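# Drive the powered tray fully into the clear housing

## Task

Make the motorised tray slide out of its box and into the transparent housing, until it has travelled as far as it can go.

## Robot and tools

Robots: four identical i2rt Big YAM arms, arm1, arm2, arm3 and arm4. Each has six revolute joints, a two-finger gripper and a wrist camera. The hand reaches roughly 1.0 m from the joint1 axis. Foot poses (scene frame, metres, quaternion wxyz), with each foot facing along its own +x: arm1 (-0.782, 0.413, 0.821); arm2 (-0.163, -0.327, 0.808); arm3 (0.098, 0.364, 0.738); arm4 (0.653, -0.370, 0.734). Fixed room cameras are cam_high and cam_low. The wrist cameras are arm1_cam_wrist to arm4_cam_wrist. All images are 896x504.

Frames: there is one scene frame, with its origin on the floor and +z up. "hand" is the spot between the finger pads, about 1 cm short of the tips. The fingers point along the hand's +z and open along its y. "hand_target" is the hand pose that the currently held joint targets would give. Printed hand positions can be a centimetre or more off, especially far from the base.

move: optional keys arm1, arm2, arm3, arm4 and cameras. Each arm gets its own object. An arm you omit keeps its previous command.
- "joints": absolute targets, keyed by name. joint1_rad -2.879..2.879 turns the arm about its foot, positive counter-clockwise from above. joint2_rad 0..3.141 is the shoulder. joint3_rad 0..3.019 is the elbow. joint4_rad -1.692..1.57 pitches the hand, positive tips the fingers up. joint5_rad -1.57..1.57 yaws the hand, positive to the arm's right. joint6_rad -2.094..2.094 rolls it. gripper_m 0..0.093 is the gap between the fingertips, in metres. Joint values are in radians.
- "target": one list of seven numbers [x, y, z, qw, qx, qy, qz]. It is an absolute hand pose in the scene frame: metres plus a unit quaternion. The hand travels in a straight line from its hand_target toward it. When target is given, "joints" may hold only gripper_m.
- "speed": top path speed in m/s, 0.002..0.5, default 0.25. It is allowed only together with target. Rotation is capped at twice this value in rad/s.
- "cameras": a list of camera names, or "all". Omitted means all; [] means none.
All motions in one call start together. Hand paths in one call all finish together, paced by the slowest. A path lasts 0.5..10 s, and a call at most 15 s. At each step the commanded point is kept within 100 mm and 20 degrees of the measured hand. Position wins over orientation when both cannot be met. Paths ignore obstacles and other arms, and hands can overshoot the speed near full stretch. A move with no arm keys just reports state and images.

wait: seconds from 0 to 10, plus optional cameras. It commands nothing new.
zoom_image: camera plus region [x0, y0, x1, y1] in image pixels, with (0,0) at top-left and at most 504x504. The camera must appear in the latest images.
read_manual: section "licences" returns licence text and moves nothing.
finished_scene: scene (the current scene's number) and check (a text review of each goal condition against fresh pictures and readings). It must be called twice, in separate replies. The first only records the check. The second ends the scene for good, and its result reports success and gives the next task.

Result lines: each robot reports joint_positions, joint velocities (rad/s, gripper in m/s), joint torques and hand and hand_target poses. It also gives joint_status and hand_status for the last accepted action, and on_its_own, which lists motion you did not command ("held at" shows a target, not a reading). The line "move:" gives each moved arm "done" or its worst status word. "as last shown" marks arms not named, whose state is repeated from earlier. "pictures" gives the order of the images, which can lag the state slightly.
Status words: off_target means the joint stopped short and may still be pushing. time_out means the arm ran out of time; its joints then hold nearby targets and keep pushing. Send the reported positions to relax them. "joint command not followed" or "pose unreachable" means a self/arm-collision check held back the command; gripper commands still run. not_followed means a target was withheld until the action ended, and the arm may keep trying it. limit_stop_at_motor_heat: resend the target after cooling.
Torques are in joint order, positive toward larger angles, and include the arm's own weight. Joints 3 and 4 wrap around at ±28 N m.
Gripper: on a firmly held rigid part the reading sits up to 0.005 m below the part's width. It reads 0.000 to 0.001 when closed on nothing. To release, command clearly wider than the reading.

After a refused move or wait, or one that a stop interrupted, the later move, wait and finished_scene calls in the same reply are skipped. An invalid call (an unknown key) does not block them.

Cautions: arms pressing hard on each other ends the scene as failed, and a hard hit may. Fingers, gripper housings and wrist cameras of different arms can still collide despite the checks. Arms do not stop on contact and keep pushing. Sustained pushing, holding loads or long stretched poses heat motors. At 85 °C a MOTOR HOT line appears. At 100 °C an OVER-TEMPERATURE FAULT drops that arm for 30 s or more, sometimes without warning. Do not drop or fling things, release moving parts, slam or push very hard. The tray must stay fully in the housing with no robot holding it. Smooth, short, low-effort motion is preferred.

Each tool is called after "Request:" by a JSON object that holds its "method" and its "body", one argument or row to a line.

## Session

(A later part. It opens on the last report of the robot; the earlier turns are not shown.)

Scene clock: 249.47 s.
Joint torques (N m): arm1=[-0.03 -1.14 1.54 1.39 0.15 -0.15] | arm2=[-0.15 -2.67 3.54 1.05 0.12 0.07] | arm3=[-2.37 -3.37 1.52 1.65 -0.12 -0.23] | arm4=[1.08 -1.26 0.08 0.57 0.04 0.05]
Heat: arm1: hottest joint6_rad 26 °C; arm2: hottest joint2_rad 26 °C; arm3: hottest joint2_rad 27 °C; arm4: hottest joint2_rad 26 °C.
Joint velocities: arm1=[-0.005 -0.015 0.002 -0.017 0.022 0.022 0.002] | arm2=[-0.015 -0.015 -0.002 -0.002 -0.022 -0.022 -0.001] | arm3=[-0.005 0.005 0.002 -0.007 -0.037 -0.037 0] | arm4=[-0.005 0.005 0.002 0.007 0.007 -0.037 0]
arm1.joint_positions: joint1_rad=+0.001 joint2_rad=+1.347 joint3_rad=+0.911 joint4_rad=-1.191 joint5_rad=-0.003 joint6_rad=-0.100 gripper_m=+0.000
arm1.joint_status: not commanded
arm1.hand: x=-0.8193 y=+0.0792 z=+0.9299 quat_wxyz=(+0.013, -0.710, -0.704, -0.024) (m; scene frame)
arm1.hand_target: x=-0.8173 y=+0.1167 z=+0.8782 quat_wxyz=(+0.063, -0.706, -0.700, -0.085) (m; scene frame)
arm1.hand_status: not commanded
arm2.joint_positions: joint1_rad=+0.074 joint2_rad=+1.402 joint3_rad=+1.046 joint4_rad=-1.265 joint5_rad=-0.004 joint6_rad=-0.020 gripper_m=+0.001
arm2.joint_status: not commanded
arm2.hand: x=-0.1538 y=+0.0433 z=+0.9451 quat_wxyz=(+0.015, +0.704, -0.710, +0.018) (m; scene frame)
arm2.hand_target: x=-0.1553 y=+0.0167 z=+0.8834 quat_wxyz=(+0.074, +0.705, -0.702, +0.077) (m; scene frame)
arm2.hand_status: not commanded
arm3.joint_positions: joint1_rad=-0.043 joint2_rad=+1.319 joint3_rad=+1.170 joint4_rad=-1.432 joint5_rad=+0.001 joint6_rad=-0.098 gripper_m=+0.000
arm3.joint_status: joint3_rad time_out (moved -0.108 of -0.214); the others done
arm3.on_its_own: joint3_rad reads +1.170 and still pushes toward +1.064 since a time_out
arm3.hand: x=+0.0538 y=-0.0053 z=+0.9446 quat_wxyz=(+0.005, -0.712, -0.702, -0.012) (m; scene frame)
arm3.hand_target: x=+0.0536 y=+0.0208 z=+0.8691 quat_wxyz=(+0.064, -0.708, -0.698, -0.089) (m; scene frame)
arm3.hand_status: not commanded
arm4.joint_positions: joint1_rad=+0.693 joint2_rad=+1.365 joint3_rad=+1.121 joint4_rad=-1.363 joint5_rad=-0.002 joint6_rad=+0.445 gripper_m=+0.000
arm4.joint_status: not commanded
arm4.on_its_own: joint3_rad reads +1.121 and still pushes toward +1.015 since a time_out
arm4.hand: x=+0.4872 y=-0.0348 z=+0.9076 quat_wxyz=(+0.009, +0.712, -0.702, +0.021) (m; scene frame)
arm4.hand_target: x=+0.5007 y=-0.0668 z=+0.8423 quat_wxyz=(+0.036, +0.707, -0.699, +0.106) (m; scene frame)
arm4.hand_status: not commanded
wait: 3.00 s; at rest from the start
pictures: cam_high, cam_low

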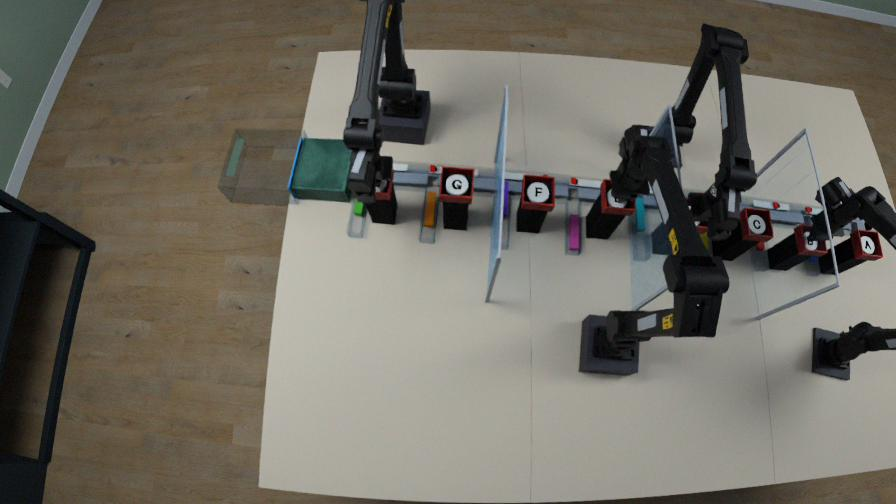

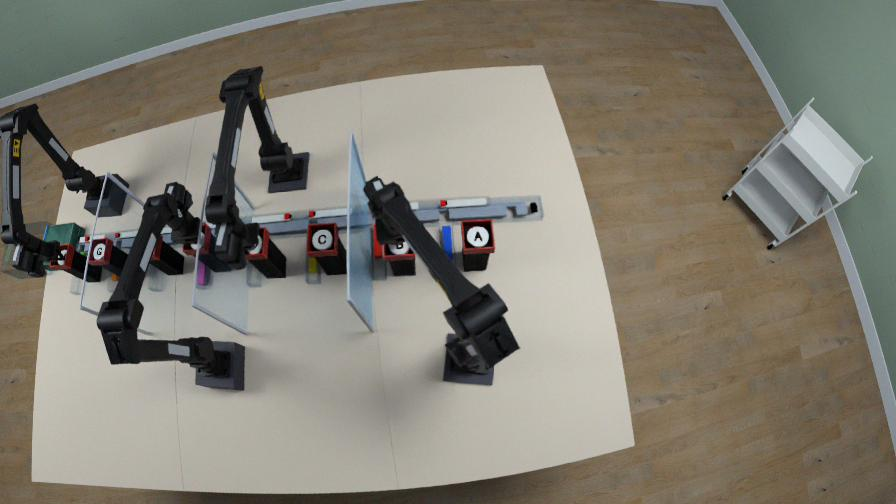

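Request:
{"method": "wait", "body": {
  "seconds": 5,
  "cameras": ["cam_high", "cam_low"]
}}

Request:
{"method": "zoom_image", "body": {
  "camera": "cam_high",
  "region": [600, 180, 680, 260]
}}

Request:
{"method": "zoom_image", "body": {
  "camera": "cam_low",
  "region": [290, 195, 490, 295]
}}

Scene clock: 254.83 s.
Joint torques (N m): arm1=[-0.09 -0.97 1.46 1.36 0.15 -0.16] | arm2=[0.38 -2.84 3.77 0.98 0.11 0.01] | arm3=[-2.55 -3.43 1.52 1.65 -0.12 -0.22] | arm4=[1.03 -1.26 0.08 0.57 0.03 0.05]
Heat: arm1: hottest joint6_rad 26 °C; arm2: hottest joint2_rad 26 °C; arm3: hottest joint2_rad 27 °C; arm4: hottest joint2_rad 26 °C.
Joint velocities: arm1=[-0.005 -0.015 0.002 -0.012 -0.007 0.022 -0.001] | arm2=[-0.015 -0.005 0.002 0.002 0.037 0.022 0] | arm3=[-0.005 -0.005 -0.012 -0.002 -0.037 -0.037 0] | arm4=[-0.005 -0.005 0.002 0.002 -0.022 -0.037 0]
arm1.joint_positions: joint1_rad=+0.001 joint2_rad=+1.347 joint3_rad=+0.911 joint4_rad=-1.191 joint5_rad=-0.003 joint6_rad=-0.100 gripper_m=+0.000
arm1.joint_status: not commanded
arm1.hand: x=-0.8193 y=+0.0792 z=+0.9299 quat_wxyz=(+0.013, -0.710, -0.704, -0.024) (m; scene frame)
arm1.hand_target: x=-0.8173 y=+0.1167 z=+0.8782 quat_wxyz=(+0.063, -0.706, -0.700, -0.085) (m; scene frame)
arm1.hand_status: not commanded
arm2.joint_positions: joint1_rad=+0.074 joint2_rad=+1.402 joint3_rad=+1.046 joint4_rad=-1.265 joint5_rad=-0.004 joint6_rad=-0.020 gripper_m=+0.001
arm2.joint_status: not commanded
arm2.hand: x=-0.1538 y=+0.0433 z=+0.9451 quat_wxyz=(+0.015, +0.704, -0.710, +0.018) (m; scene frame)
arm2.hand_target: x=-0.1553 y=+0.0167 z=+0.8834 quat_wxyz=(+0.074, +0.705, -0.702, +0.077) (m; scene frame)
arm2.hand_status: not commanded
arm3.joint_positions: joint1_rad=-0.043 joint2_rad=+1.319 joint3_rad=+1.170 joint4_rad=-1.432 joint5_rad=+0.001 joint6_rad=-0.098 gripper_m=+0.000
arm3.joint_status: joint3_rad time_out (moved -0.108 of -0.214); the others done
arm3.on_its_own: joint3_rad reads +1.170 and still pushes toward +1.064 since a time_out
arm3.hand: x=+0.0538 y=-0.0053 z=+0.9446 quat_wxyz=(+0.005, -0.712, -0.702, -0.012) (m; scene frame)
arm3.hand_target: x=+0.0536 y=+0.0208 z=+0.8691 quat_wxyz=(+0.064, -0.708, -0.698, -0.089) (m; scene frame)
arm3.hand_status: not commanded
arm4.joint_positions: joint1_rad=+0.693 joint2_rad=+1.365 joint3_rad=+1.121 joint4_rad=-1.363 joint5_rad=-0.002 joint6_rad=+0.445 gripper_m=+0.000
arm4.joint_status: not commanded
arm4.on_its_own: joint3_rad reads +1.121 and still pushes toward +1.015 since a time_out
arm4.hand: x=+0.4872 y=-0.0348 z=+0.9076 quat_wxyz=(+0.009, +0.712, -0.702, +0.021) (m; scene frame)
arm4.hand_target: x=+0.5007 y=-0.0668 z=+0.8423 quat_wxyz=(+0.036, +0.707, -0.699, +0.106) (m; scene frame)
arm4.hand_status: not commanded
wait: 5.00 s; at rest from the start
pictures: cam_high, cam_low

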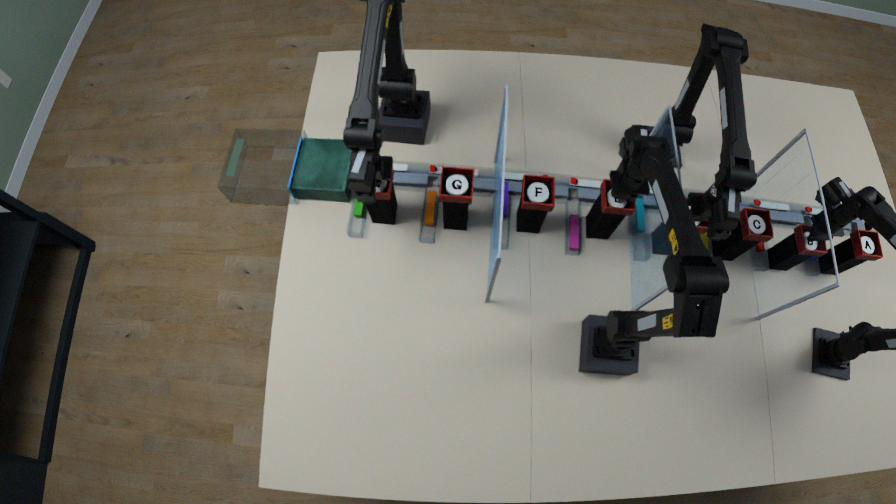

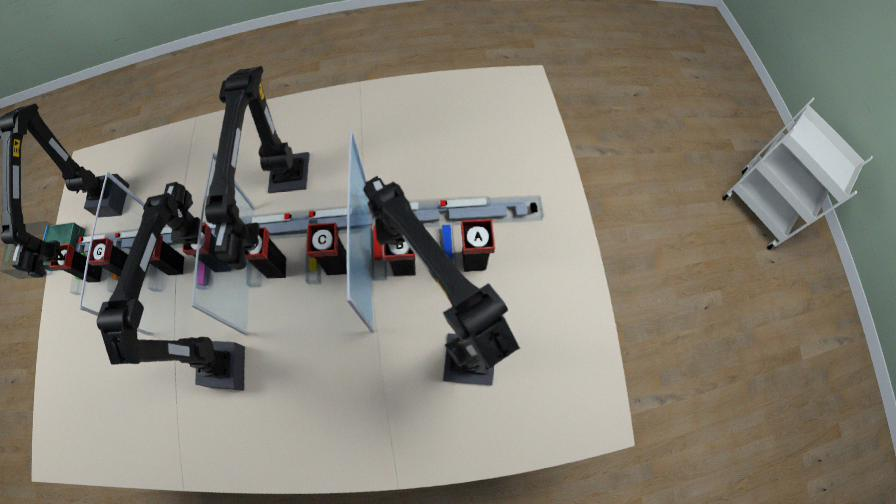

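Scaled by 6.300 from the camera's 896x504 image, which has a finer 1280x720 frame.

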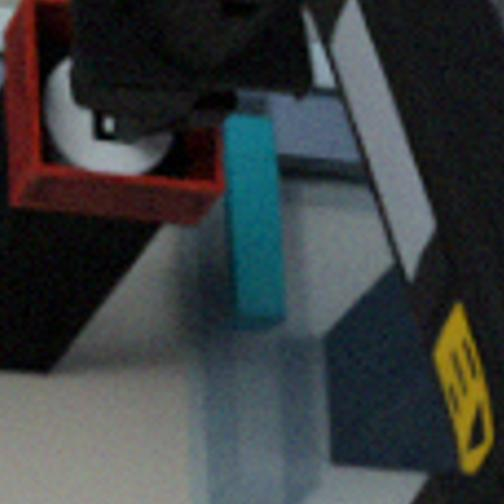

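Scaled by 2.520 from the camera's 896x504 image, which has a finer 1280x720 frame.

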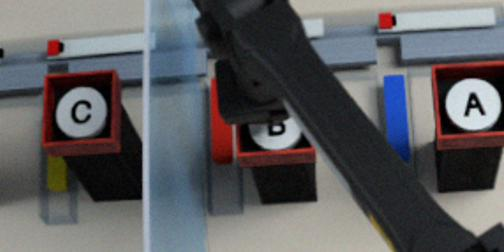

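Request:
{"method": "move", "body": {
  "arm1": {"joints": {"joint1_rad": 0.0, "joint2_rad": 1.25, "joint3_rad": 1.03, "joint4_rad": -1.335, "joint5_rad": 0, "joint6_rad": -0.108}},
  "arm2": {"joints": {"joint1_rad": 0.08, "joint2_rad": 1.323, "joint3_rad": 1.187, "joint4_rad": -1.425, "joint5_rad": 0, "joint6_rad": -0.028}},
  "arm4": {"joints": {"joint1_rad": 0.69, "joint2_rad": 1.265, "joint3_rad": 1.31, "joint4_rad": -1.60, "joint5_rad": 0, "joint6_rad": 0.45}},
  "cameras": []
}}

Request:
{"method": "move", "body": {
  "arm1": {"joints": {"joint1_rad": 0.592, "joint2_rad": 1.366, "joint3_rad": 1.187, "joint4_rad": -1.38, "joint5_rad": 0, "joint6_rad": 0.472}},
  "arm2": {"joints": {"joint1_rad": 0.608, "joint2_rad": 1.552, "joint3_rad": 1.333, "joint4_rad": -1.352, "joint5_rad": 0, "joint6_rad": 0.50}},
  "arm4": {"joints": {"joint1_rad": 0.045, "joint2_rad": 1.205, "joint3_rad": 1.248, "joint4_rad": -1.60, "joint5_rad": 0, "joint6_rad": -0.19}},
  "cameras": ["arm1_cam_wrist", "arm2_cam_wrist", "arm4_cam_wrist", "cam_high"]
}}

Scene clock: 257.60 s.
Joint torques (N m): arm1=[0.38 -7.12 11.06 0.46 0.15 -0.16] | arm2=[-0.15 -12.4 13.23 -0.43 0.11 0.01] | arm3=[-2.49 -3.43 1.52 1.65 -0.13 -0.24] | arm4=[0.32 -9.29 15.06 -0.54 0.04 0]
Heat: arm1: hottest joint3_rad 26 °C; arm2: hottest joint2_rad 27 °C; arm3: hottest joint2_rad 27 °C; arm4: hottest joint2_rad 26 °C.
move: arm1 done; arm2 done; arm4 done
Joint velocities: arm1=[-0.024 -0.005 -0.017 0.037 0.081 -0.066 0.001] | arm2=[-0.005 -0.005 -0.002 0.012 0.037 -0.007 0] | arm3=[-0.005 -0.015 0.002 -0.012 -0.022 -0.037 0] | arm4=[-0.005 -0.005 -0.017 -0.017 -0.022 -0.037 0]
arm1.joint_positions: joint1_rad=+0.001 joint2_rad=+1.257 joint3_rad=+0.982 joint4_rad=-1.328 joint5_rad=-0.003 joint6_rad=-0.100 gripper_m=+0.000
arm1.joint_status: all done
arm1.hand: x=-0.8189 y=+0.0864 z=+0.9844 quat_wxyz=(+0.005, -0.710, -0.704, -0.014) (m; scene frame)
arm1.hand_target: x=-0.8213 y=+0.0723 z=+1.0042 quat_wxyz=(-0.009, -0.708, -0.706, +0.005) (m; scene frame)
arm1.hand_status: not commanded
arm2.joint_positions: joint1_rad=+0.074 joint2_rad=+1.326 joint3_rad=+1.150 joint4_rad=-1.412 joint5_rad=-0.004 joint6_rad=-0.020 gripper_m=+0.001
arm2.joint_status: all done
arm2.hand: x=-0.1545 y=+0.0397 z=+1.0098 quat_wxyz=(+0.004, +0.704, -0.710, +0.007) (m; scene frame)
arm2.hand_target: x=-0.1559 y=+0.0478 z=+1.0251 quat_wxyz=(-0.008, +0.709, -0.705, -0.001) (m; scene frame)
arm2.hand_status: not commanded
arm3.joint_positions: joint1_rad=-0.043 joint2_rad=+1.319 joint3_rad=+1.170 joint4_rad=-1.432 joint5_rad=+0.001 joint6_rad=-0.098 gripper_m=+0.000
arm3.joint_status: not commanded
arm3.on_its_own: joint3_rad reads +1.170 and still pushes toward +1.064 since a time_out
arm3.hand: x=+0.0538 y=-0.0053 z=+0.9446 quat_wxyz=(+0.005, -0.712, -0.702, -0.012) (m; scene frame)
arm3.hand_target: x=+0.0536 y=+0.0208 z=+0.8691 quat_wxyz=(+0.064, -0.708, -0.698, -0.089) (m; scene frame)
arm3.hand_status: not commanded
arm4.joint_positions: joint1_rad=+0.693 joint2_rad=+1.276 joint3_rad=+1.253 joint4_rad=-1.589 joint5_rad=-0.002 joint6_rad=+0.445 gripper_m=+0.000
arm4.joint_status: all done
arm4.hand: x=+0.4977 y=-0.0559 z=+0.9888 quat_wxyz=(+0.010, +0.712, -0.702, +0.023) (m; scene frame)
arm4.hand_target: x=+0.4947 y=-0.0463 z=+1.0140 quat_wxyz=(-0.001, +0.709, -0.705, -0.003) (m; scene frame)
arm4.hand_status: not commanded
pictures: none
No camera images: "cameras" was empty.

Scene clock: 259.40 s.
Joint torques (N m): arm1=[0.85 -7.88 11.49 0.49 0.2 0] | arm2=[-0.56 -15.44 12.79 0.38 0.11 0.21] | arm3=[-2.43 -3.43 1.51 1.63 -0.13 -0.24] | arm4=[0.15 -8.76 9.62 -0.44 -0.04 -0.16]
Heat: arm1: hottest joint3_rad 26 °C; arm2: hottest joint2_rad 27 °C; arm3: hottest joint2_rad 27 °C; arm4: hottest joint2_rad 26 °C.
move: arm1 done; arm2 done; arm4 done
Joint velocities: arm1=[-0.024 -0.005 -0.002 -0.022 -0.095 -0.007 0] | arm2=[-0.005 -0.005 -0.012 0.007 0.007 -0.022 -0.001] | arm3=[-0.015 0.005 -0.002 -0.002 0.007 -0.037 0] | arm4=[0.005 -0.005 -0.002 -0.017 -0.037 -0.051 0]
arm1.joint_positions: joint1_rad=+0.587 joint2_rad=+1.360 joint3_rad=+1.135 joint4_rad=-1.373 joint5_rad=-0.002 joint6_rad=+0.463 gripper_m=+0.000
arm1.joint_status: all done
arm1.hand: x=-0.6113 y=+0.0809 z=+1.0075 quat_wxyz=(+0.009, -0.702, -0.712, -0.006) (m; scene frame)
arm1.hand_target: x=-0.6030 y=+0.0677 z=+1.0250 quat_wxyz=(-0.009, -0.704, -0.710, +0.001) (m; scene frame)
arm1.hand_status: not commanded
arm2.joint_positions: joint1_rad=+0.605 joint2_rad=+1.548 joint3_rad=+1.299 joint4_rad=-1.359 joint5_rad=-0.002 joint6_rad=+0.490 gripper_m=+0.001
arm2.joint_status: all done
arm2.hand: x=-0.3772 y=+0.0600 z=+0.9773 quat_wxyz=(+0.002, +0.711, -0.703, +0.020) (m; scene frame)
arm2.hand_target: x=-0.3845 y=+0.0712 z=+0.9879 quat_wxyz=(-0.004, +0.709, -0.705, +0.003) (m; scene frame)
arm2.hand_status: not commanded
arm3.joint_positions: joint1_rad=-0.043 joint2_rad=+1.319 joint3_rad=+1.170 joint4_rad=-1.432 joint5_rad=+0.001 joint6_rad=-0.098 gripper_m=+0.000
arm3.joint_status: not commanded
arm3.on_its_own: joint3_rad reads +1.170 and still pushes toward +1.064 since a time_out
arm3.hand: x=+0.0538 y=-0.0053 z=+0.9446 quat_wxyz=(+0.005, -0.712, -0.702, -0.012) (m; scene frame)
arm3.hand_target: x=+0.0536 y=+0.0208 z=+0.8691 quat_wxyz=(+0.064, -0.708, -0.698, -0.089) (m; scene frame)
arm3.hand_status: not commanded
arm4.joint_positions: joint1_rad=+0.050 joint2_rad=+1.220 joint3_rad=+1.253 joint4_rad=-1.589 joint5_rad=-0.001 joint6_rad=-0.179 gripper_m=+0.000
arm4.joint_status: all done
arm4.hand: x=+0.7145 y=-0.0331 z=+1.0073 quat_wxyz=(-0.004, +0.706, -0.709, +0.000) (m; scene frame)
arm4.hand_target: x=+0.7154 y=-0.0394 z=+1.0103 quat_wxyz=(-0.004, +0.707, -0.707, +0.000) (m; scene frame)
arm4.hand_status: not commanded
pictures: arm1_cam_wrist, arm2_cam_wrist, arm4_cam_wrist, cam_high
camera_calibration:
arm1_cam_wrist: T_world_to_cam=[[-0.999796, -0.0148878, -0.0136739, -0.595622], [-0.0201681, 0.780415, 0.624937, -0.703519], [0.00136735, 0.625085, -0.780555, 0.857639], [0, 0, 0, 1]] pos_world=[-0.610862, 0.00407138, 1.10094]
arm2_cam_wrist: T_world_to_cam=[[0.999112, 0.0197771, 0.0372065, 0.337454], [-0.00738595, -0.787135, 0.616737, -0.554163], [0.0414838, -0.616464, -0.78629, 0.948742], [0, 0, 0, 1]] pos_world=[-0.380605, 0.14199, 1.0752]
arm4_cam_wrist: T_world_to_cam=[[0.999876, -0.00160362, 0.015676, -0.731776], [-0.0104992, -0.80962, 0.58686, -0.606014], [0.0117505, -0.586952, -0.809537, 0.912187], [0, 0, 0, 1]] pos_world=[0.714604, 0.0435954, 1.10557]

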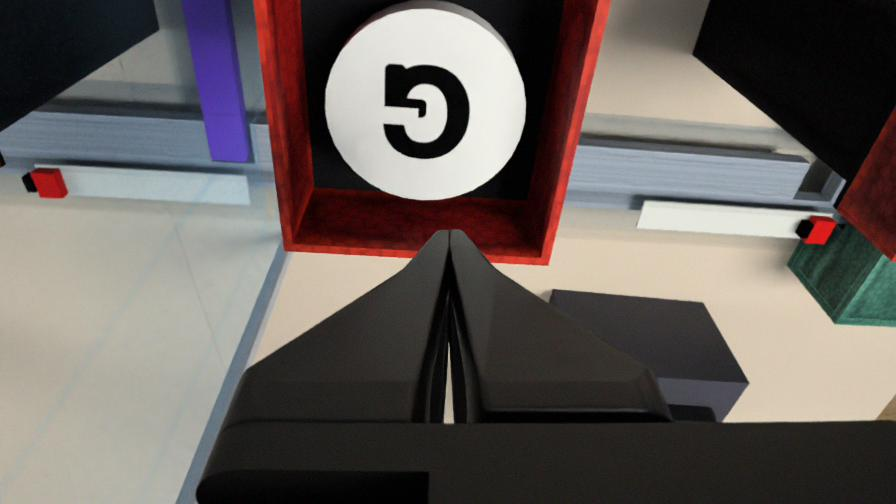

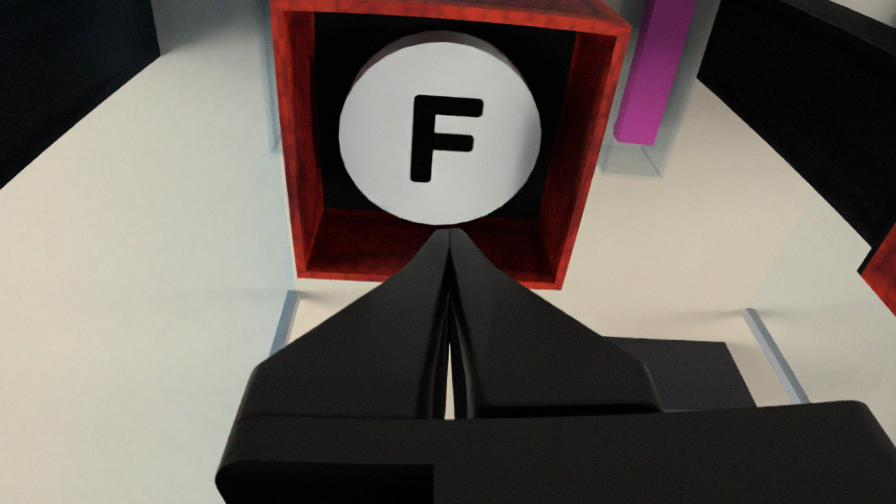

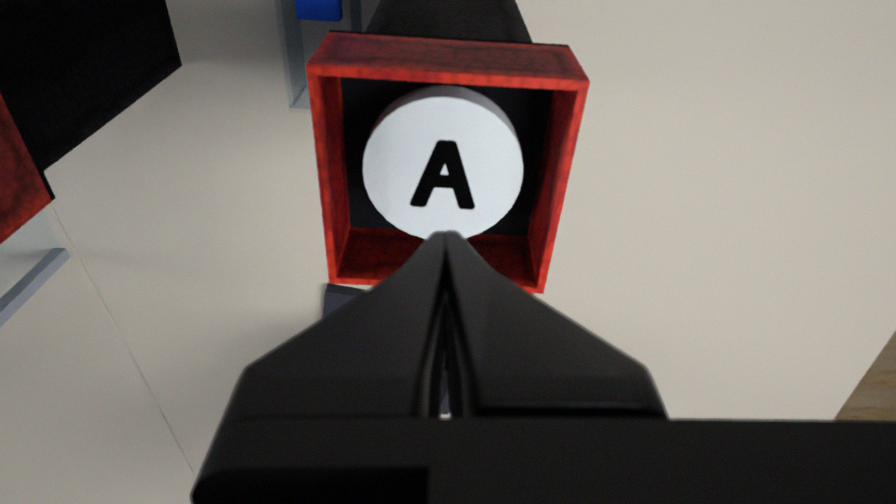

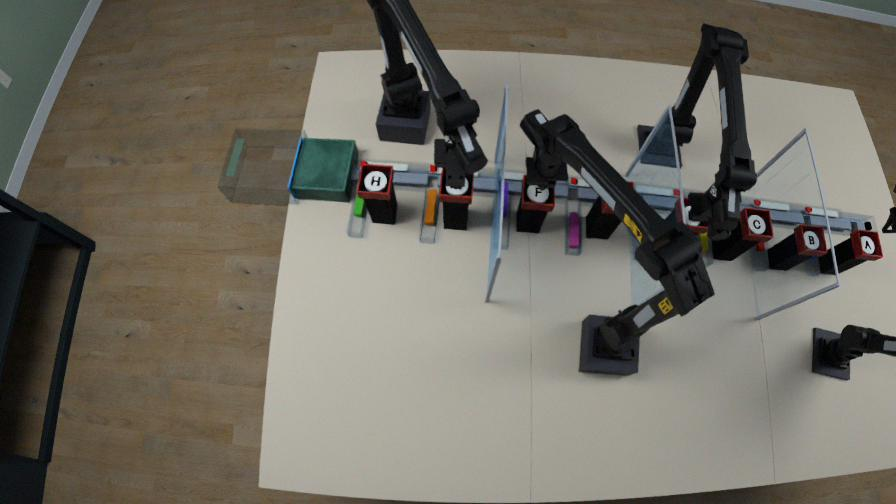

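Request:
{"method": "move", "body": {
  "arm1": {"joints": {"joint1_rad": 0.596, "joint2_rad": 1.559, "joint3_rad": 0.955, "joint4_rad": -1.182, "joint5_rad": 0, "joint6_rad": 0.472}},
  "arm2": {"joints": {"joint1_rad": 0.608, "joint2_rad": 1.730, "joint3_rad": 1.135, "joint4_rad": -1.185, "joint5_rad": 0, "joint6_rad": 0.50}},
  "arm4": {"joints": {"joint1_rad": 0.048, "joint2_rad": 1.340, "joint3_rad": 0.946, "joint4_rad": -1.391, "joint5_rad": 0, "joint6_rad": -0.19}},
  "cameras": ["arm1_cam_wrist", "arm2_cam_wrist", "arm4_cam_wrist", "cam_high"]
}}

Request:
{"method": "zoom_image", "body": {
  "camera": "cam_high",
  "region": [345, 160, 665, 260]
}}

Request:
{"method": "zoom_image", "body": {
  "camera": "cam_high",
  "region": [465, 165, 565, 255]
}}

Scene clock: 262.10 s.
Joint torques (N m): arm1=[1.03 -1.67 0.96 1.18 0.19 -0.02] | arm2=[-0.44 -6.71 1.77 0.64 0.1 0.18] | arm3=[-2.43 -3.37 1.54 1.65 -0.12 -0.23] | arm4=[0.32 -1.14 -0.32 -0.1 -0.05 -0.15]
Heat: arm1: hottest joint3_rad 26 °C; arm2: hottest joint2_rad 27 °C; arm3: hottest joint2_rad 27 °C; arm4: hottest joint2_rad 26 °C.
move: arm1 time_out; arm2 time_out; arm4 time_out
Joint velocities: arm1=[-0.024 -0.015 0.002 0.012 0.007 0.007 -0.001] | arm2=[-0.005 0.005 -0.017 -0.002 0.007 -0.007 -0.001] | arm3=[0.005 0.005 0.007 -0.017 0.037 -0.022 0] | arm4=[-0.005 -0.015 0.002 0.007 -0.051 -0.066 0]
arm1.joint_positions: joint1_rad=+0.589 joint2_rad=+1.453 joint3_rad=+1.050 joint4_rad=-1.188 joint5_rad=-0.002 joint6_rad=+0.465 gripper_m=+0.000
arm1.joint_status: joint3_rad time_out (moved -0.085 of -0.180); the others done
arm1.on_its_own: joint3_rad reads +1.050 and still pushes toward +0.955 since a time_out
arm1.hand: x=-0.6026 y=+0.0663 z=+0.9423 quat_wxyz=(+0.006, -0.702, -0.712, -0.005) (m; scene frame)
arm1.hand_target: x=-0.6206 y=+0.1060 z=+0.8762 quat_wxyz=(+0.099, -0.698, -0.708, -0.033) (m; scene frame)
arm1.hand_status: not commanded
arm2.joint_positions: joint1_rad=+0.605 joint2_rad=+1.611 joint3_rad=+1.226 joint4_rad=-1.198 joint5_rad=-0.002 joint6_rad=+0.492 gripper_m=+0.001
arm2.joint_status: joint3_rad time_out (moved -0.072 of -0.164); the others done
arm2.on_its_own: joint3_rad reads +1.226 and still pushes toward +1.135 since a time_out
arm2.hand: x=-0.3834 y=+0.0723 z=+0.9235 quat_wxyz=(-0.001, +0.710, -0.704, +0.008) (m; scene frame)
arm2.hand_target: x=-0.3633 y=+0.0353 z=+0.8455 quat_wxyz=(+0.025, +0.705, -0.702, +0.103) (m; scene frame)
arm2.hand_status: not commanded
arm3.joint_positions: joint1_rad=-0.043 joint2_rad=+1.319 joint3_rad=+1.170 joint4_rad=-1.432 joint5_rad=+0.001 joint6_rad=-0.098 gripper_m=+0.000
arm3.joint_status: not commanded
arm3.on_its_own: joint3_rad reads +1.170 and still pushes toward +1.064 since a time_out
arm3.hand: x=+0.0538 y=-0.0053 z=+0.9446 quat_wxyz=(+0.005, -0.712, -0.702, -0.012) (m; scene frame)
arm3.hand_target: x=+0.0536 y=+0.0208 z=+0.8691 quat_wxyz=(+0.064, -0.708, -0.698, -0.089) (m; scene frame)
arm3.hand_status: not commanded
arm4.joint_positions: joint1_rad=+0.050 joint2_rad=+1.265 joint3_rad=+1.061 joint4_rad=-1.390 joint5_rad=-0.001 joint6_rad=-0.180 gripper_m=+0.000
arm4.joint_status: joint3_rad time_out (moved -0.192 of -0.307); the others done
arm4.on_its_own: joint3_rad reads +1.061 and still pushes toward +0.949 since a time_out
arm4.hand: x=+0.7148 y=-0.0337 z=+0.9200 quat_wxyz=(+0.012, +0.706, -0.708, +0.010) (m; scene frame)
arm4.hand_target: x=+0.7089 y=-0.0720 z=+0.8601 quat_wxyz=(+0.089, +0.704, -0.702, +0.064) (m; scene frame)
arm4.hand_status: not commanded
pictures: arm1_cam_wrist, arm2_cam_wrist, arm4_cam_wrist, cam_high
camera_calibration:
arm1_cam_wrist: T_world_to_cam=[[-0.999752, -0.0149473, -0.0165255, -0.585346], [-0.021976, 0.784012, 0.620357, -0.648274], [0.00368358, 0.620566, -0.784146, 0.820916], [0, 0, 0, 1]] pos_world=[-0.602471, -0.00992774, 1.03621]
arm2_cam_wrist: T_world_to_cam=[[0.999528, 0.0170256, 0.025553, 0.356516], [-0.00168281, -0.800571, 0.599235, -0.492041], [0.0306594, -0.598996, -0.800165, 0.921687], [0, 0, 0, 1]] pos_world=[-0.385434, 0.152103, 1.02324]
arm4_cam_wrist: T_world_to_cam=[[0.999961, -0.000564824, 0.00881557, -0.724424], [-0.00588031, -0.787279, 0.616569, -0.585178], [0.00659206, -0.616597, -0.787252, 0.823319], [0, 0, 0, 1]] pos_world=[0.715527, 0.0465479, 1.01535]

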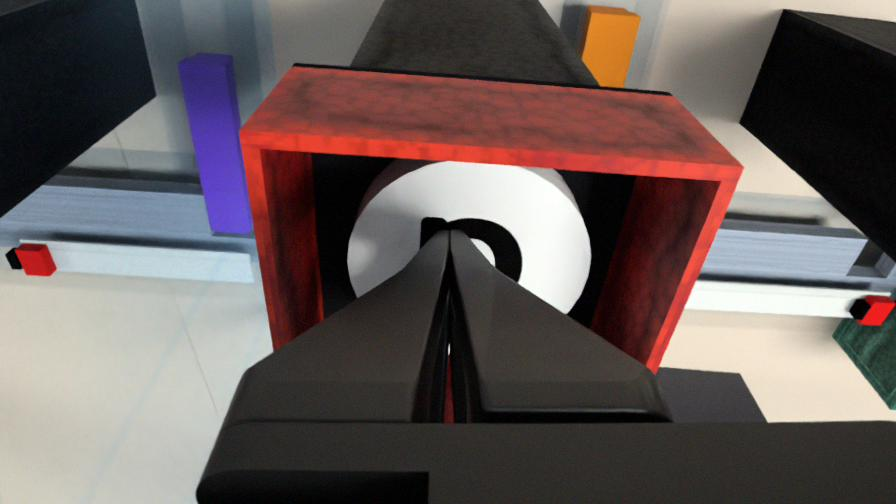

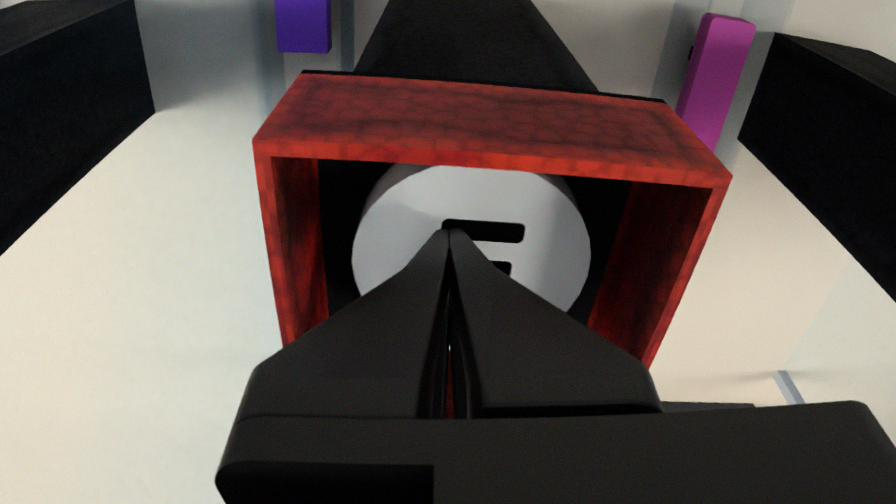

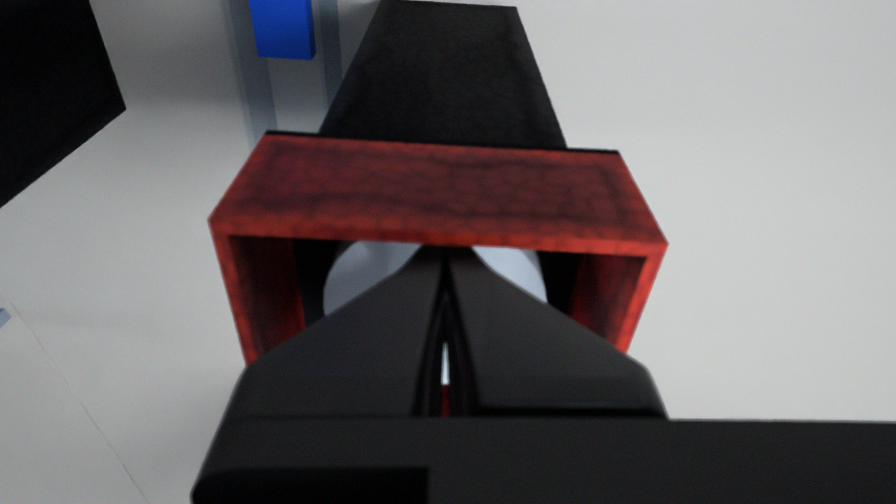

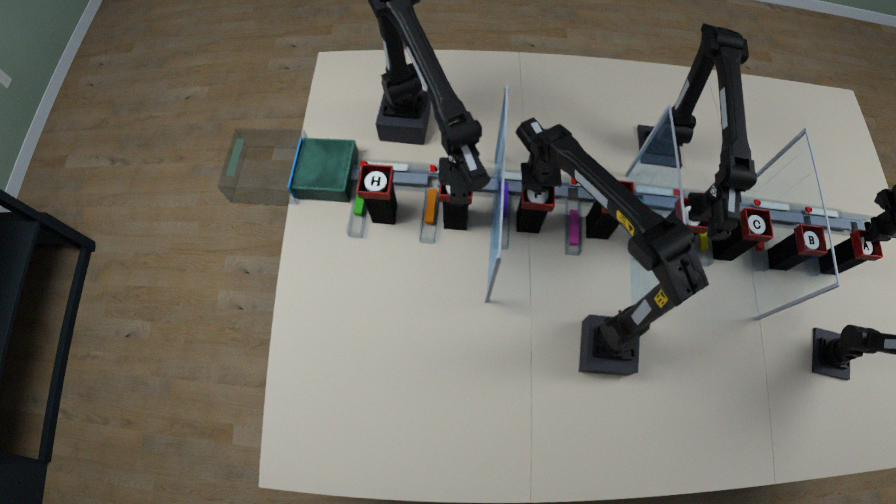

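Scaled by 1.575 from the camera's 896x504 image, which has a finer 1280x720 frame.

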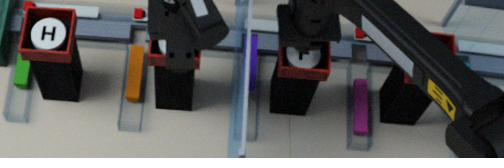

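Scaled by 5.040 from the camera's 896x504 image, which has a finer 1280x720 frame.

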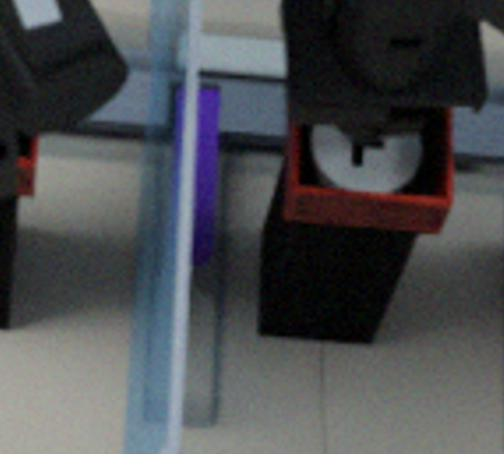

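Request:
{"method": "wait", "body": {
  "seconds": 5,
  "cameras": ["cam_high"]
}}

Request:
{"method": "zoom_image", "body": {
  "camera": "cam_high",
  "region": [465, 165, 565, 255]
}}

Request:
{"method": "wait", "body": {
  "seconds": 5,
  "cameras": ["cam_high", "cam_low"]
}}

Request:
{"method": "zoom_image", "body": {
  "camera": "cam_high",
  "region": [465, 165, 565, 255]
}}

Request:
{"method": "zoom_image", "body": {
  "camera": "cam_high",
  "region": [345, 160, 665, 260]
}}

Request:
{"method": "zoom_image", "body": {
  "camera": "cam_low",
  "region": [290, 195, 490, 295]
}}

Scene clock: 267.60 s.
Joint torques (N m): arm1=[0.91 -1.73 0.98 1.14 0.19 -0.02] | arm2=[-0.56 -6.18 1.8 0.72 0.1 0.18] | arm3=[-2.43 -3.49 1.54 1.65 -0.13 -0.23] | arm4=[0.32 -1.14 -0.32 -0.12 -0.05 -0.16]
Heat: arm1: hottest joint3_rad 26 °C; arm2: hottest joint2_rad 27 °C; arm3: hottest joint2_rad 27 °C; arm4: hottest joint2_rad 26 °C.
Joint velocities: arm1=[-0.015 -0.024 -0.007 0.002 -0.037 0.037 0.001] | arm2=[-0.015 -0.005 -0.002 0.002 0.007 -0.022 0] | arm3=[0.005 -0.005 -0.007 0.027 0.007 -0.037 0] | arm4=[-0.005 -0.015 0.007 -0.007 -0.022 0.051 0]
arm1.joint_positions: joint1_rad=+0.589 joint2_rad=+1.453 joint3_rad=+1.050 joint4_rad=-1.188 joint5_rad=-0.002 joint6_rad=+0.465 gripper_m=+0.000
arm1.joint_status: joint3_rad time_out (moved -0.085 of -0.180); the others done
arm1.on_its_own: joint3_rad reads +1.050 and still pushes toward +0.955 since a time_out
arm1.hand: x=-0.6026 y=+0.0663 z=+0.9423 quat_wxyz=(+0.006, -0.702, -0.712, -0.005) (m; scene frame)
arm1.hand_target: x=-0.6206 y=+0.1060 z=+0.8762 quat_wxyz=(+0.099, -0.698, -0.708, -0.033) (m; scene frame)
arm1.hand_status: not commanded
arm2.joint_positions: joint1_rad=+0.605 joint2_rad=+1.610 joint3_rad=+1.226 joint4_rad=-1.198 joint5_rad=-0.002 joint6_rad=+0.492 gripper_m=+0.001
arm2.joint_status: joint3_rad time_out (moved -0.072 of -0.164); the others done
arm2.on_its_own: joint3_rad reads +1.226 and still pushes toward +1.135 since a time_out
arm2.hand: x=-0.3834 y=+0.0723 z=+0.9237 quat_wxyz=(-0.001, +0.710, -0.704, +0.008) (m; scene frame)
arm2.hand_target: x=-0.3633 y=+0.0353 z=+0.8457 quat_wxyz=(+0.025, +0.705, -0.702, +0.103) (m; scene frame)
arm2.hand_status: not commanded
arm3.joint_positions: joint1_rad=-0.043 joint2_rad=+1.319 joint3_rad=+1.170 joint4_rad=-1.432 joint5_rad=+0.001 joint6_rad=-0.098 gripper_m=+0.000
arm3.joint_status: not commanded
arm3.on_its_own: joint3_rad reads +1.170 and still pushes toward +1.064 since a time_out
arm3.hand: x=+0.0538 y=-0.0053 z=+0.9446 quat_wxyz=(+0.005, -0.712, -0.702, -0.012) (m; scene frame)
arm3.hand_target: x=+0.0536 y=+0.0208 z=+0.8691 quat_wxyz=(+0.064, -0.708, -0.698, -0.089) (m; scene frame)
arm3.hand_status: not commanded
arm4.joint_positions: joint1_rad=+0.050 joint2_rad=+1.265 joint3_rad=+1.061 joint4_rad=-1.390 joint5_rad=-0.001 joint6_rad=-0.180 gripper_m=+0.000
arm4.joint_status: joint3_rad time_out (moved -0.192 of -0.307); the others done
arm4.on_its_own: joint3_rad reads +1.061 and still pushes toward +0.949 since a time_out
arm4.hand: x=+0.7148 y=-0.0337 z=+0.9200 quat_wxyz=(+0.012, +0.706, -0.708, +0.010) (m; scene frame)
arm4.hand_target: x=+0.7089 y=-0.0720 z=+0.8601 quat_wxyz=(+0.089, +0.704, -0.702, +0.064) (m; scene frame)
arm4.hand_status: not commanded
wait: 5.00 s; at rest from the start
pictures: cam_high

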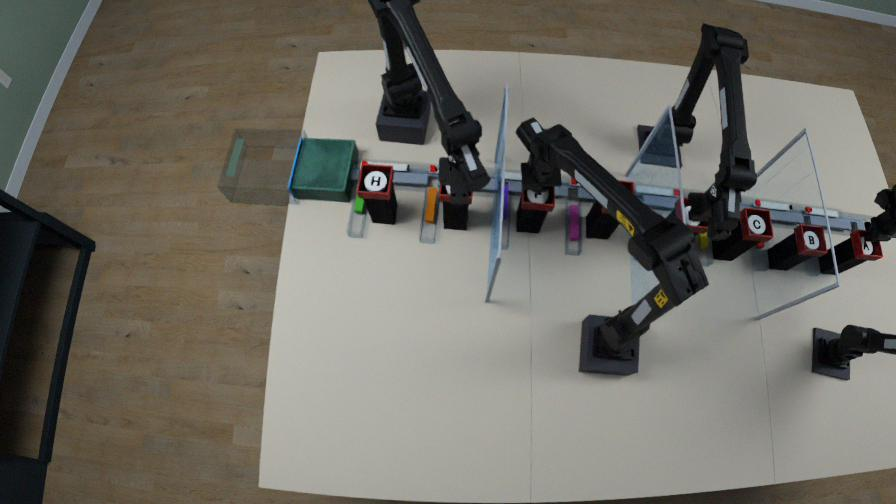

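Scaled by 5.040 from the camera's 896x504 image, which has a finer 1280x720 frame.

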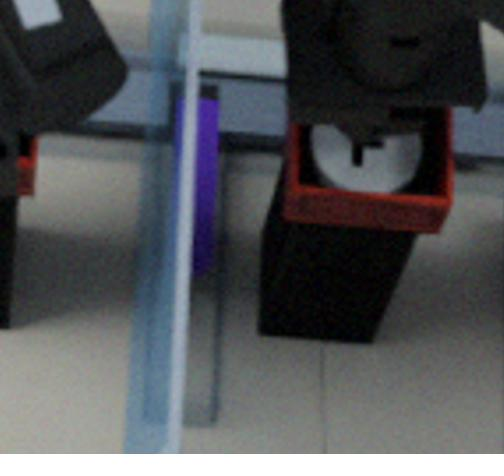

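Scene clock: 272.60 s.
Joint torques (N m): arm1=[1.03 -1.73 0.98 1.1 0.19 -0.02] | arm2=[-0.26 -6.48 1.78 0.64 0.09 0.17] | arm3=[-2.49 -3.43 1.52 1.63 -0.13 -0.22] | arm4=[0.32 -1.14 -0.31 -0.1 -0.05 -0.15]
Heat: arm1: hottest joint3_rad 26 °C; arm2: hottest joint2_rad 27 °C; arm3: hottest joint2_rad 27 °C; arm4: hottest joint2_rad 26 °C.
Joint velocities: arm1=[-0.015 0.005 -0.012 0.007 -0.037 0.007 0.001] | arm2=[-0.005 -0.015 -0.007 0.002 0.066 -0.051 0] | arm3=[-0.015 0.015 0.002 0.002 -0.007 0.022 0] | arm4=[-0.005 0.005 0.002 -0.007 -0.007 0.022 0]
arm1.joint_positions: joint1_rad=+0.589 joint2_rad=+1.453 joint3_rad=+1.050 joint4_rad=-1.188 joint5_rad=-0.002 joint6_rad=+0.465 gripper_m=+0.000
arm1.joint_status: joint3_rad time_out (moved -0.085 of -0.180); the others done
arm1.on_its_own: joint3_rad reads +1.050 and still pushes toward +0.955 since a time_out
arm1.hand: x=-0.6026 y=+0.0663 z=+0.9423 quat_wxyz=(+0.006, -0.702, -0.712, -0.005) (m; scene frame)
arm1.hand_target: x=-0.6206 y=+0.1060 z=+0.8762 quat_wxyz=(+0.099, -0.698, -0.708, -0.033) (m; scene frame)
arm1.hand_status: not commanded
arm2.joint_positions: joint1_rad=+0.605 joint2_rad=+1.610 joint3_rad=+1.226 joint4_rad=-1.198 joint5_rad=-0.002 joint6_rad=+0.492 gripper_m=+0.001
arm2.joint_status: joint3_rad time_out (moved -0.072 of -0.164); the others done
arm2.on_its_own: joint3_rad reads +1.226 and still pushes toward +1.135 since a time_out
arm2.hand: x=-0.3834 y=+0.0723 z=+0.9237 quat_wxyz=(-0.001, +0.710, -0.704, +0.008) (m; scene frame)
arm2.hand_target: x=-0.3633 y=+0.0353 z=+0.8457 quat_wxyz=(+0.025, +0.705, -0.702, +0.103) (m; scene frame)
arm2.hand_status: not commanded
arm3.joint_positions: joint1_rad=-0.043 joint2_rad=+1.319 joint3_rad=+1.170 joint4_rad=-1.432 joint5_rad=+0.001 joint6_rad=-0.098 gripper_m=+0.000
arm3.joint_status: not commanded
arm3.on_its_own: joint3_rad reads +1.170 and still pushes toward +1.064 since a time_out
arm3.hand: x=+0.0538 y=-0.0053 z=+0.9446 quat_wxyz=(+0.005, -0.712, -0.702, -0.012) (m; scene frame)
arm3.hand_target: x=+0.0536 y=+0.0208 z=+0.8691 quat_wxyz=(+0.064, -0.708, -0.698, -0.089) (m; scene frame)
arm3.hand_status: not commanded
arm4.joint_positions: joint1_rad=+0.050 joint2_rad=+1.265 joint3_rad=+1.061 joint4_rad=-1.390 joint5_rad=-0.001 joint6_rad=-0.180 gripper_m=+0.000
arm4.joint_status: joint3_rad time_out (moved -0.192 of -0.307); the others done
arm4.on_its_own: joint3_rad reads +1.061 and still pushes toward +0.949 since a time_out
arm4.hand: x=+0.7148 y=-0.0337 z=+0.9200 quat_wxyz=(+0.012, +0.706, -0.708, +0.010) (m; scene frame)
arm4.hand_target: x=+0.7089 y=-0.0720 z=+0.8601 quat_wxyz=(+0.089, +0.704, -0.702, +0.064) (m; scene frame)
arm4.hand_status: not commanded
wait: 5.00 s; at rest by 0.27 s
pictures: cam_high, cam_low

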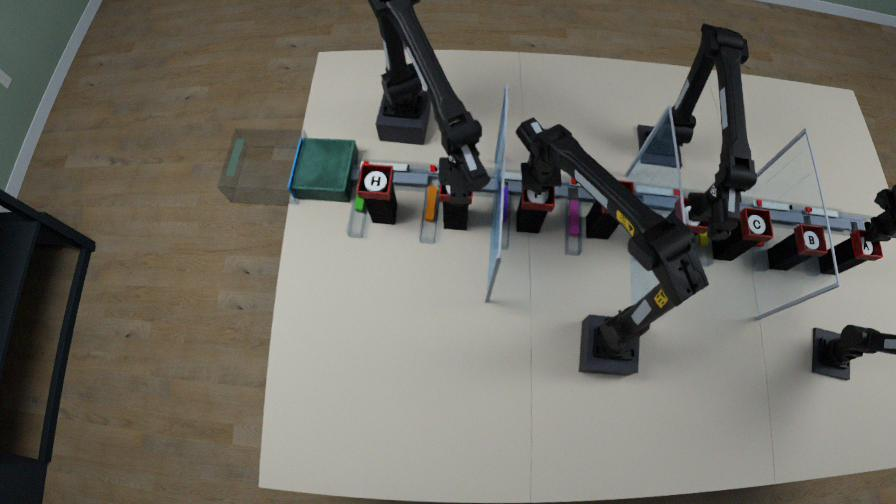

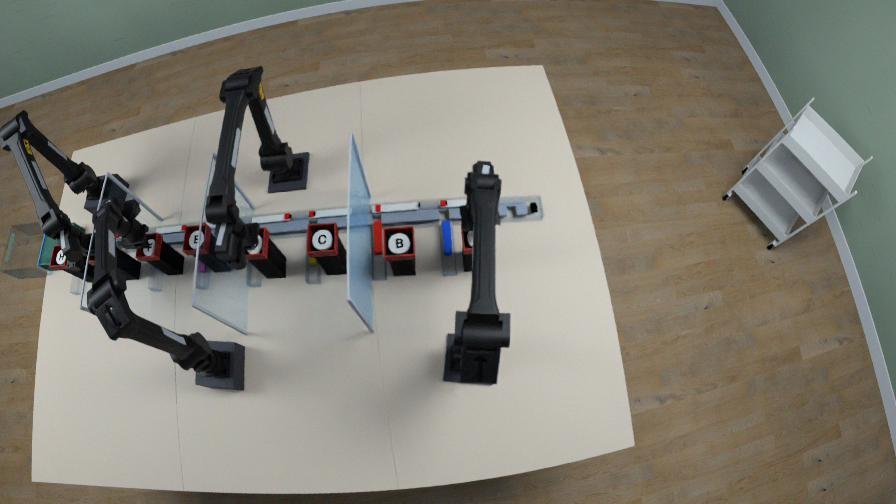

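Scaled by 5.040 from the camera's 896x504 image, which has a finer 1280x720 frame.

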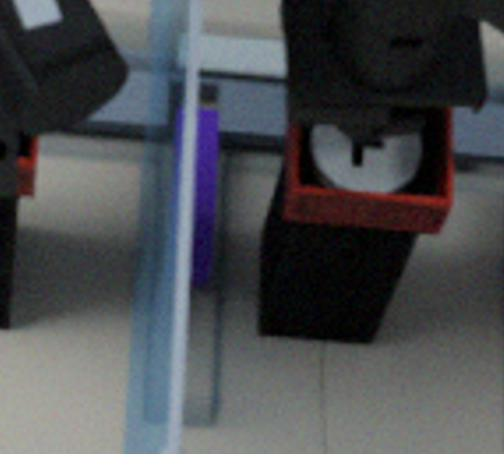

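Scaled by 1.575 from the camera's 896x504 image, which has a finer 1280x720 frame.

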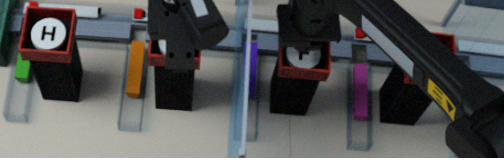

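Scaled by 2.520 from the camera's 896x504 image, which has a finer 1280x720 frame.

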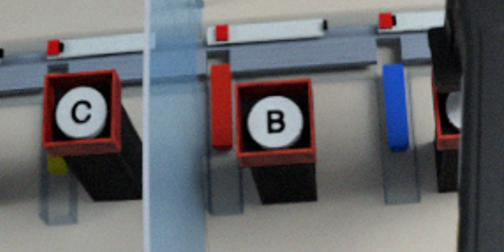

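Request:
{"method": "wait", "body": {
  "seconds": 10,
  "cameras": ["cam_high", "cam_low"]
}}

Request:
{"method": "zoom_image", "body": {
  "camera": "cam_high",
  "region": [465, 165, 565, 255]
}}

Request:
{"method": "zoom_image", "body": {
  "camera": "cam_high",
  "region": [345, 160, 665, 260]
}}

Request:
{"method": "zoom_image", "body": {
  "camera": "cam_low",
  "region": [290, 195, 490, 295]
}}

Request:
{"method": "zoom_image", "body": {
  "camera": "cam_low",
  "region": [130, 190, 330, 290]
}}

Scene clock: 283.43 s.
Joint torques (N m): arm1=[1.03 -1.73 0.99 1.14 0.19 -0.01] | arm2=[-0.44 -6.24 1.74 0.69 0.09 0.2] | arm3=[-2.43 -3.43 1.51 1.63 -0.12 -0.23] | arm4=[0.32 -1.08 -0.31 -0.1 -0.05 -0.15]
Heat: arm1: hottest joint3_rad 26 °C; arm2: hottest joint2_rad 27 °C; arm3: hottest joint2_rad 27 °C; arm4: hottest joint2_rad 26 °C.
Joint velocities: arm1=[0.005 0.005 -0.002 -0.002 -0.007 -0.022 -0.001] | arm2=[-0.015 0.015 -0.022 -0.002 0.037 0.037 -0.001] | arm3=[-0.005 0.005 -0.012 -0.002 -0.081 0.007 -0.001] | arm4=[-0.005 -0.005 -0.002 -0.002 -0.007 0.037 -0.001]
arm1.joint_positions: joint1_rad=+0.589 joint2_rad=+1.453 joint3_rad=+1.050 joint4_rad=-1.188 joint5_rad=-0.002 joint6_rad=+0.465 gripper_m=+0.000
arm1.joint_status: joint3_rad time_out (moved -0.085 of -0.180); the others done
arm1.on_its_own: joint3_rad reads +1.050 and still pushes toward +0.955 since a time_out
arm1.hand: x=-0.6026 y=+0.0663 z=+0.9423 quat_wxyz=(+0.006, -0.702, -0.712, -0.005) (m; scene frame)
arm1.hand_target: x=-0.6206 y=+0.1060 z=+0.8762 quat_wxyz=(+0.099, -0.698, -0.708, -0.033) (m; scene frame)
arm1.hand_status: not commanded
arm2.joint_positions: joint1_rad=+0.605 joint2_rad=+1.610 joint3_rad=+1.226 joint4_rad=-1.198 joint5_rad=-0.002 joint6_rad=+0.492 gripper_m=+0.001
arm2.joint_status: joint3_rad time_out (moved -0.072 of -0.164); the others done
arm2.on_its_own: joint3_rad reads +1.226 and still pushes toward +1.135 since a time_out
arm2.hand: x=-0.3834 y=+0.0723 z=+0.9237 quat_wxyz=(-0.001, +0.710, -0.704, +0.008) (m; scene frame)
arm2.hand_target: x=-0.3633 y=+0.0353 z=+0.8457 quat_wxyz=(+0.025, +0.705, -0.702, +0.103) (m; scene frame)
arm2.hand_status: not commanded
arm3.joint_positions: joint1_rad=-0.043 joint2_rad=+1.319 joint3_rad=+1.170 joint4_rad=-1.432 joint5_rad=+0.001 joint6_rad=-0.098 gripper_m=+0.000
arm3.joint_status: not commanded
arm3.on_its_own: joint3_rad reads +1.170 and still pushes toward +1.064 since a time_out
arm3.hand: x=+0.0538 y=-0.0053 z=+0.9446 quat_wxyz=(+0.005, -0.712, -0.702, -0.012) (m; scene frame)
arm3.hand_target: x=+0.0536 y=+0.0208 z=+0.8691 quat_wxyz=(+0.064, -0.708, -0.698, -0.089) (m; scene frame)
arm3.hand_status: not commanded
arm4.joint_positions: joint1_rad=+0.050 joint2_rad=+1.265 joint3_rad=+1.061 joint4_rad=-1.390 joint5_rad=-0.001 joint6_rad=-0.180 gripper_m=+0.000
arm4.joint_status: joint3_rad time_out (moved -0.192 of -0.307); the others done
arm4.on_its_own: joint3_rad reads +1.061 and still pushes toward +0.949 since a time_out
arm4.hand: x=+0.7148 y=-0.0337 z=+0.9200 quat_wxyz=(+0.012, +0.706, -0.708, +0.010) (m; scene frame)
arm4.hand_target: x=+0.7089 y=-0.0720 z=+0.8601 quat_wxyz=(+0.089, +0.704, -0.702, +0.064) (m; scene frame)
arm4.hand_status: not commanded
wait: 10.00 s; at rest from the start
pictures: cam_high, cam_low

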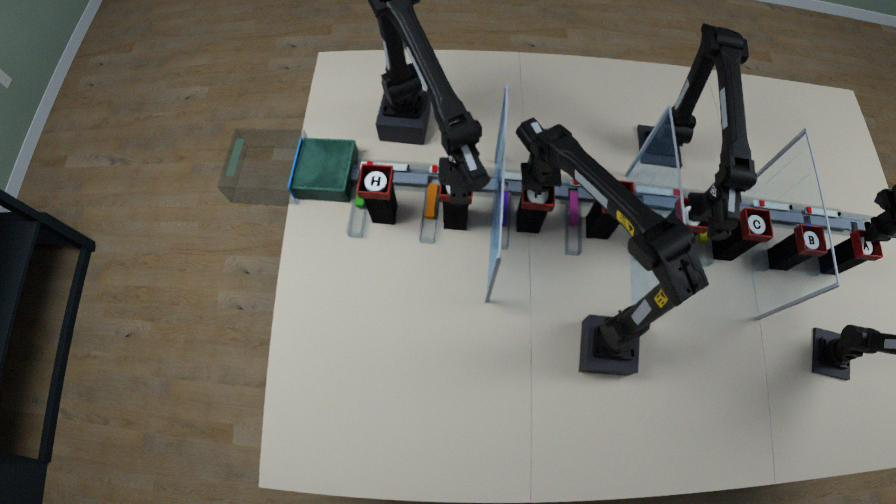

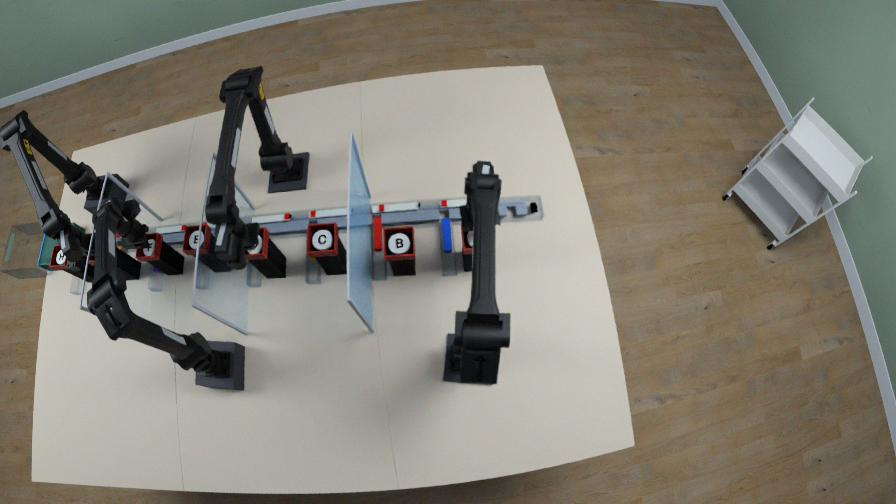

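Scaled by 5.040 from the camera's 896x504 image, which has a finer 1280x720 frame.

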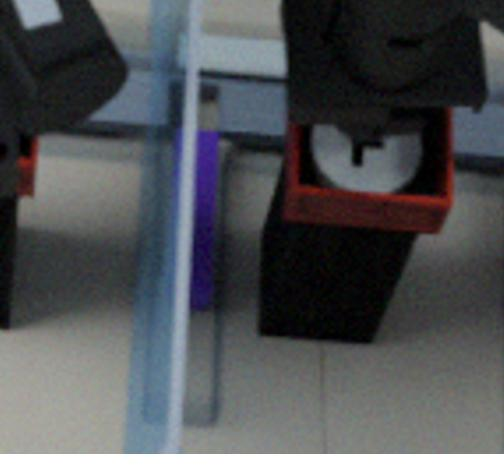

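Scaled by 1.575 from the camera's 896x504 image, which has a finer 1280x720 frame.

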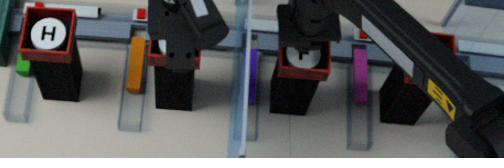

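Scaled by 2.520 from the camera's 896x504 image, which has a finer 1280x720 frame.

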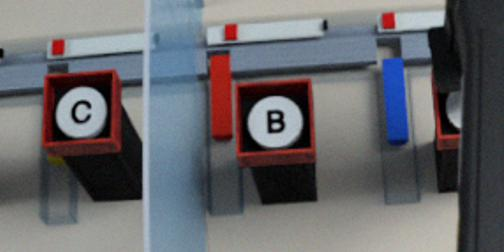

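Scaled by 2.520 from the camera's 896x504 image, which has a finer 1280x720 frame.

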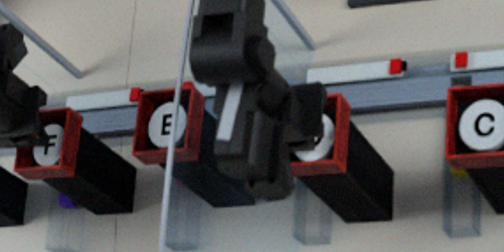

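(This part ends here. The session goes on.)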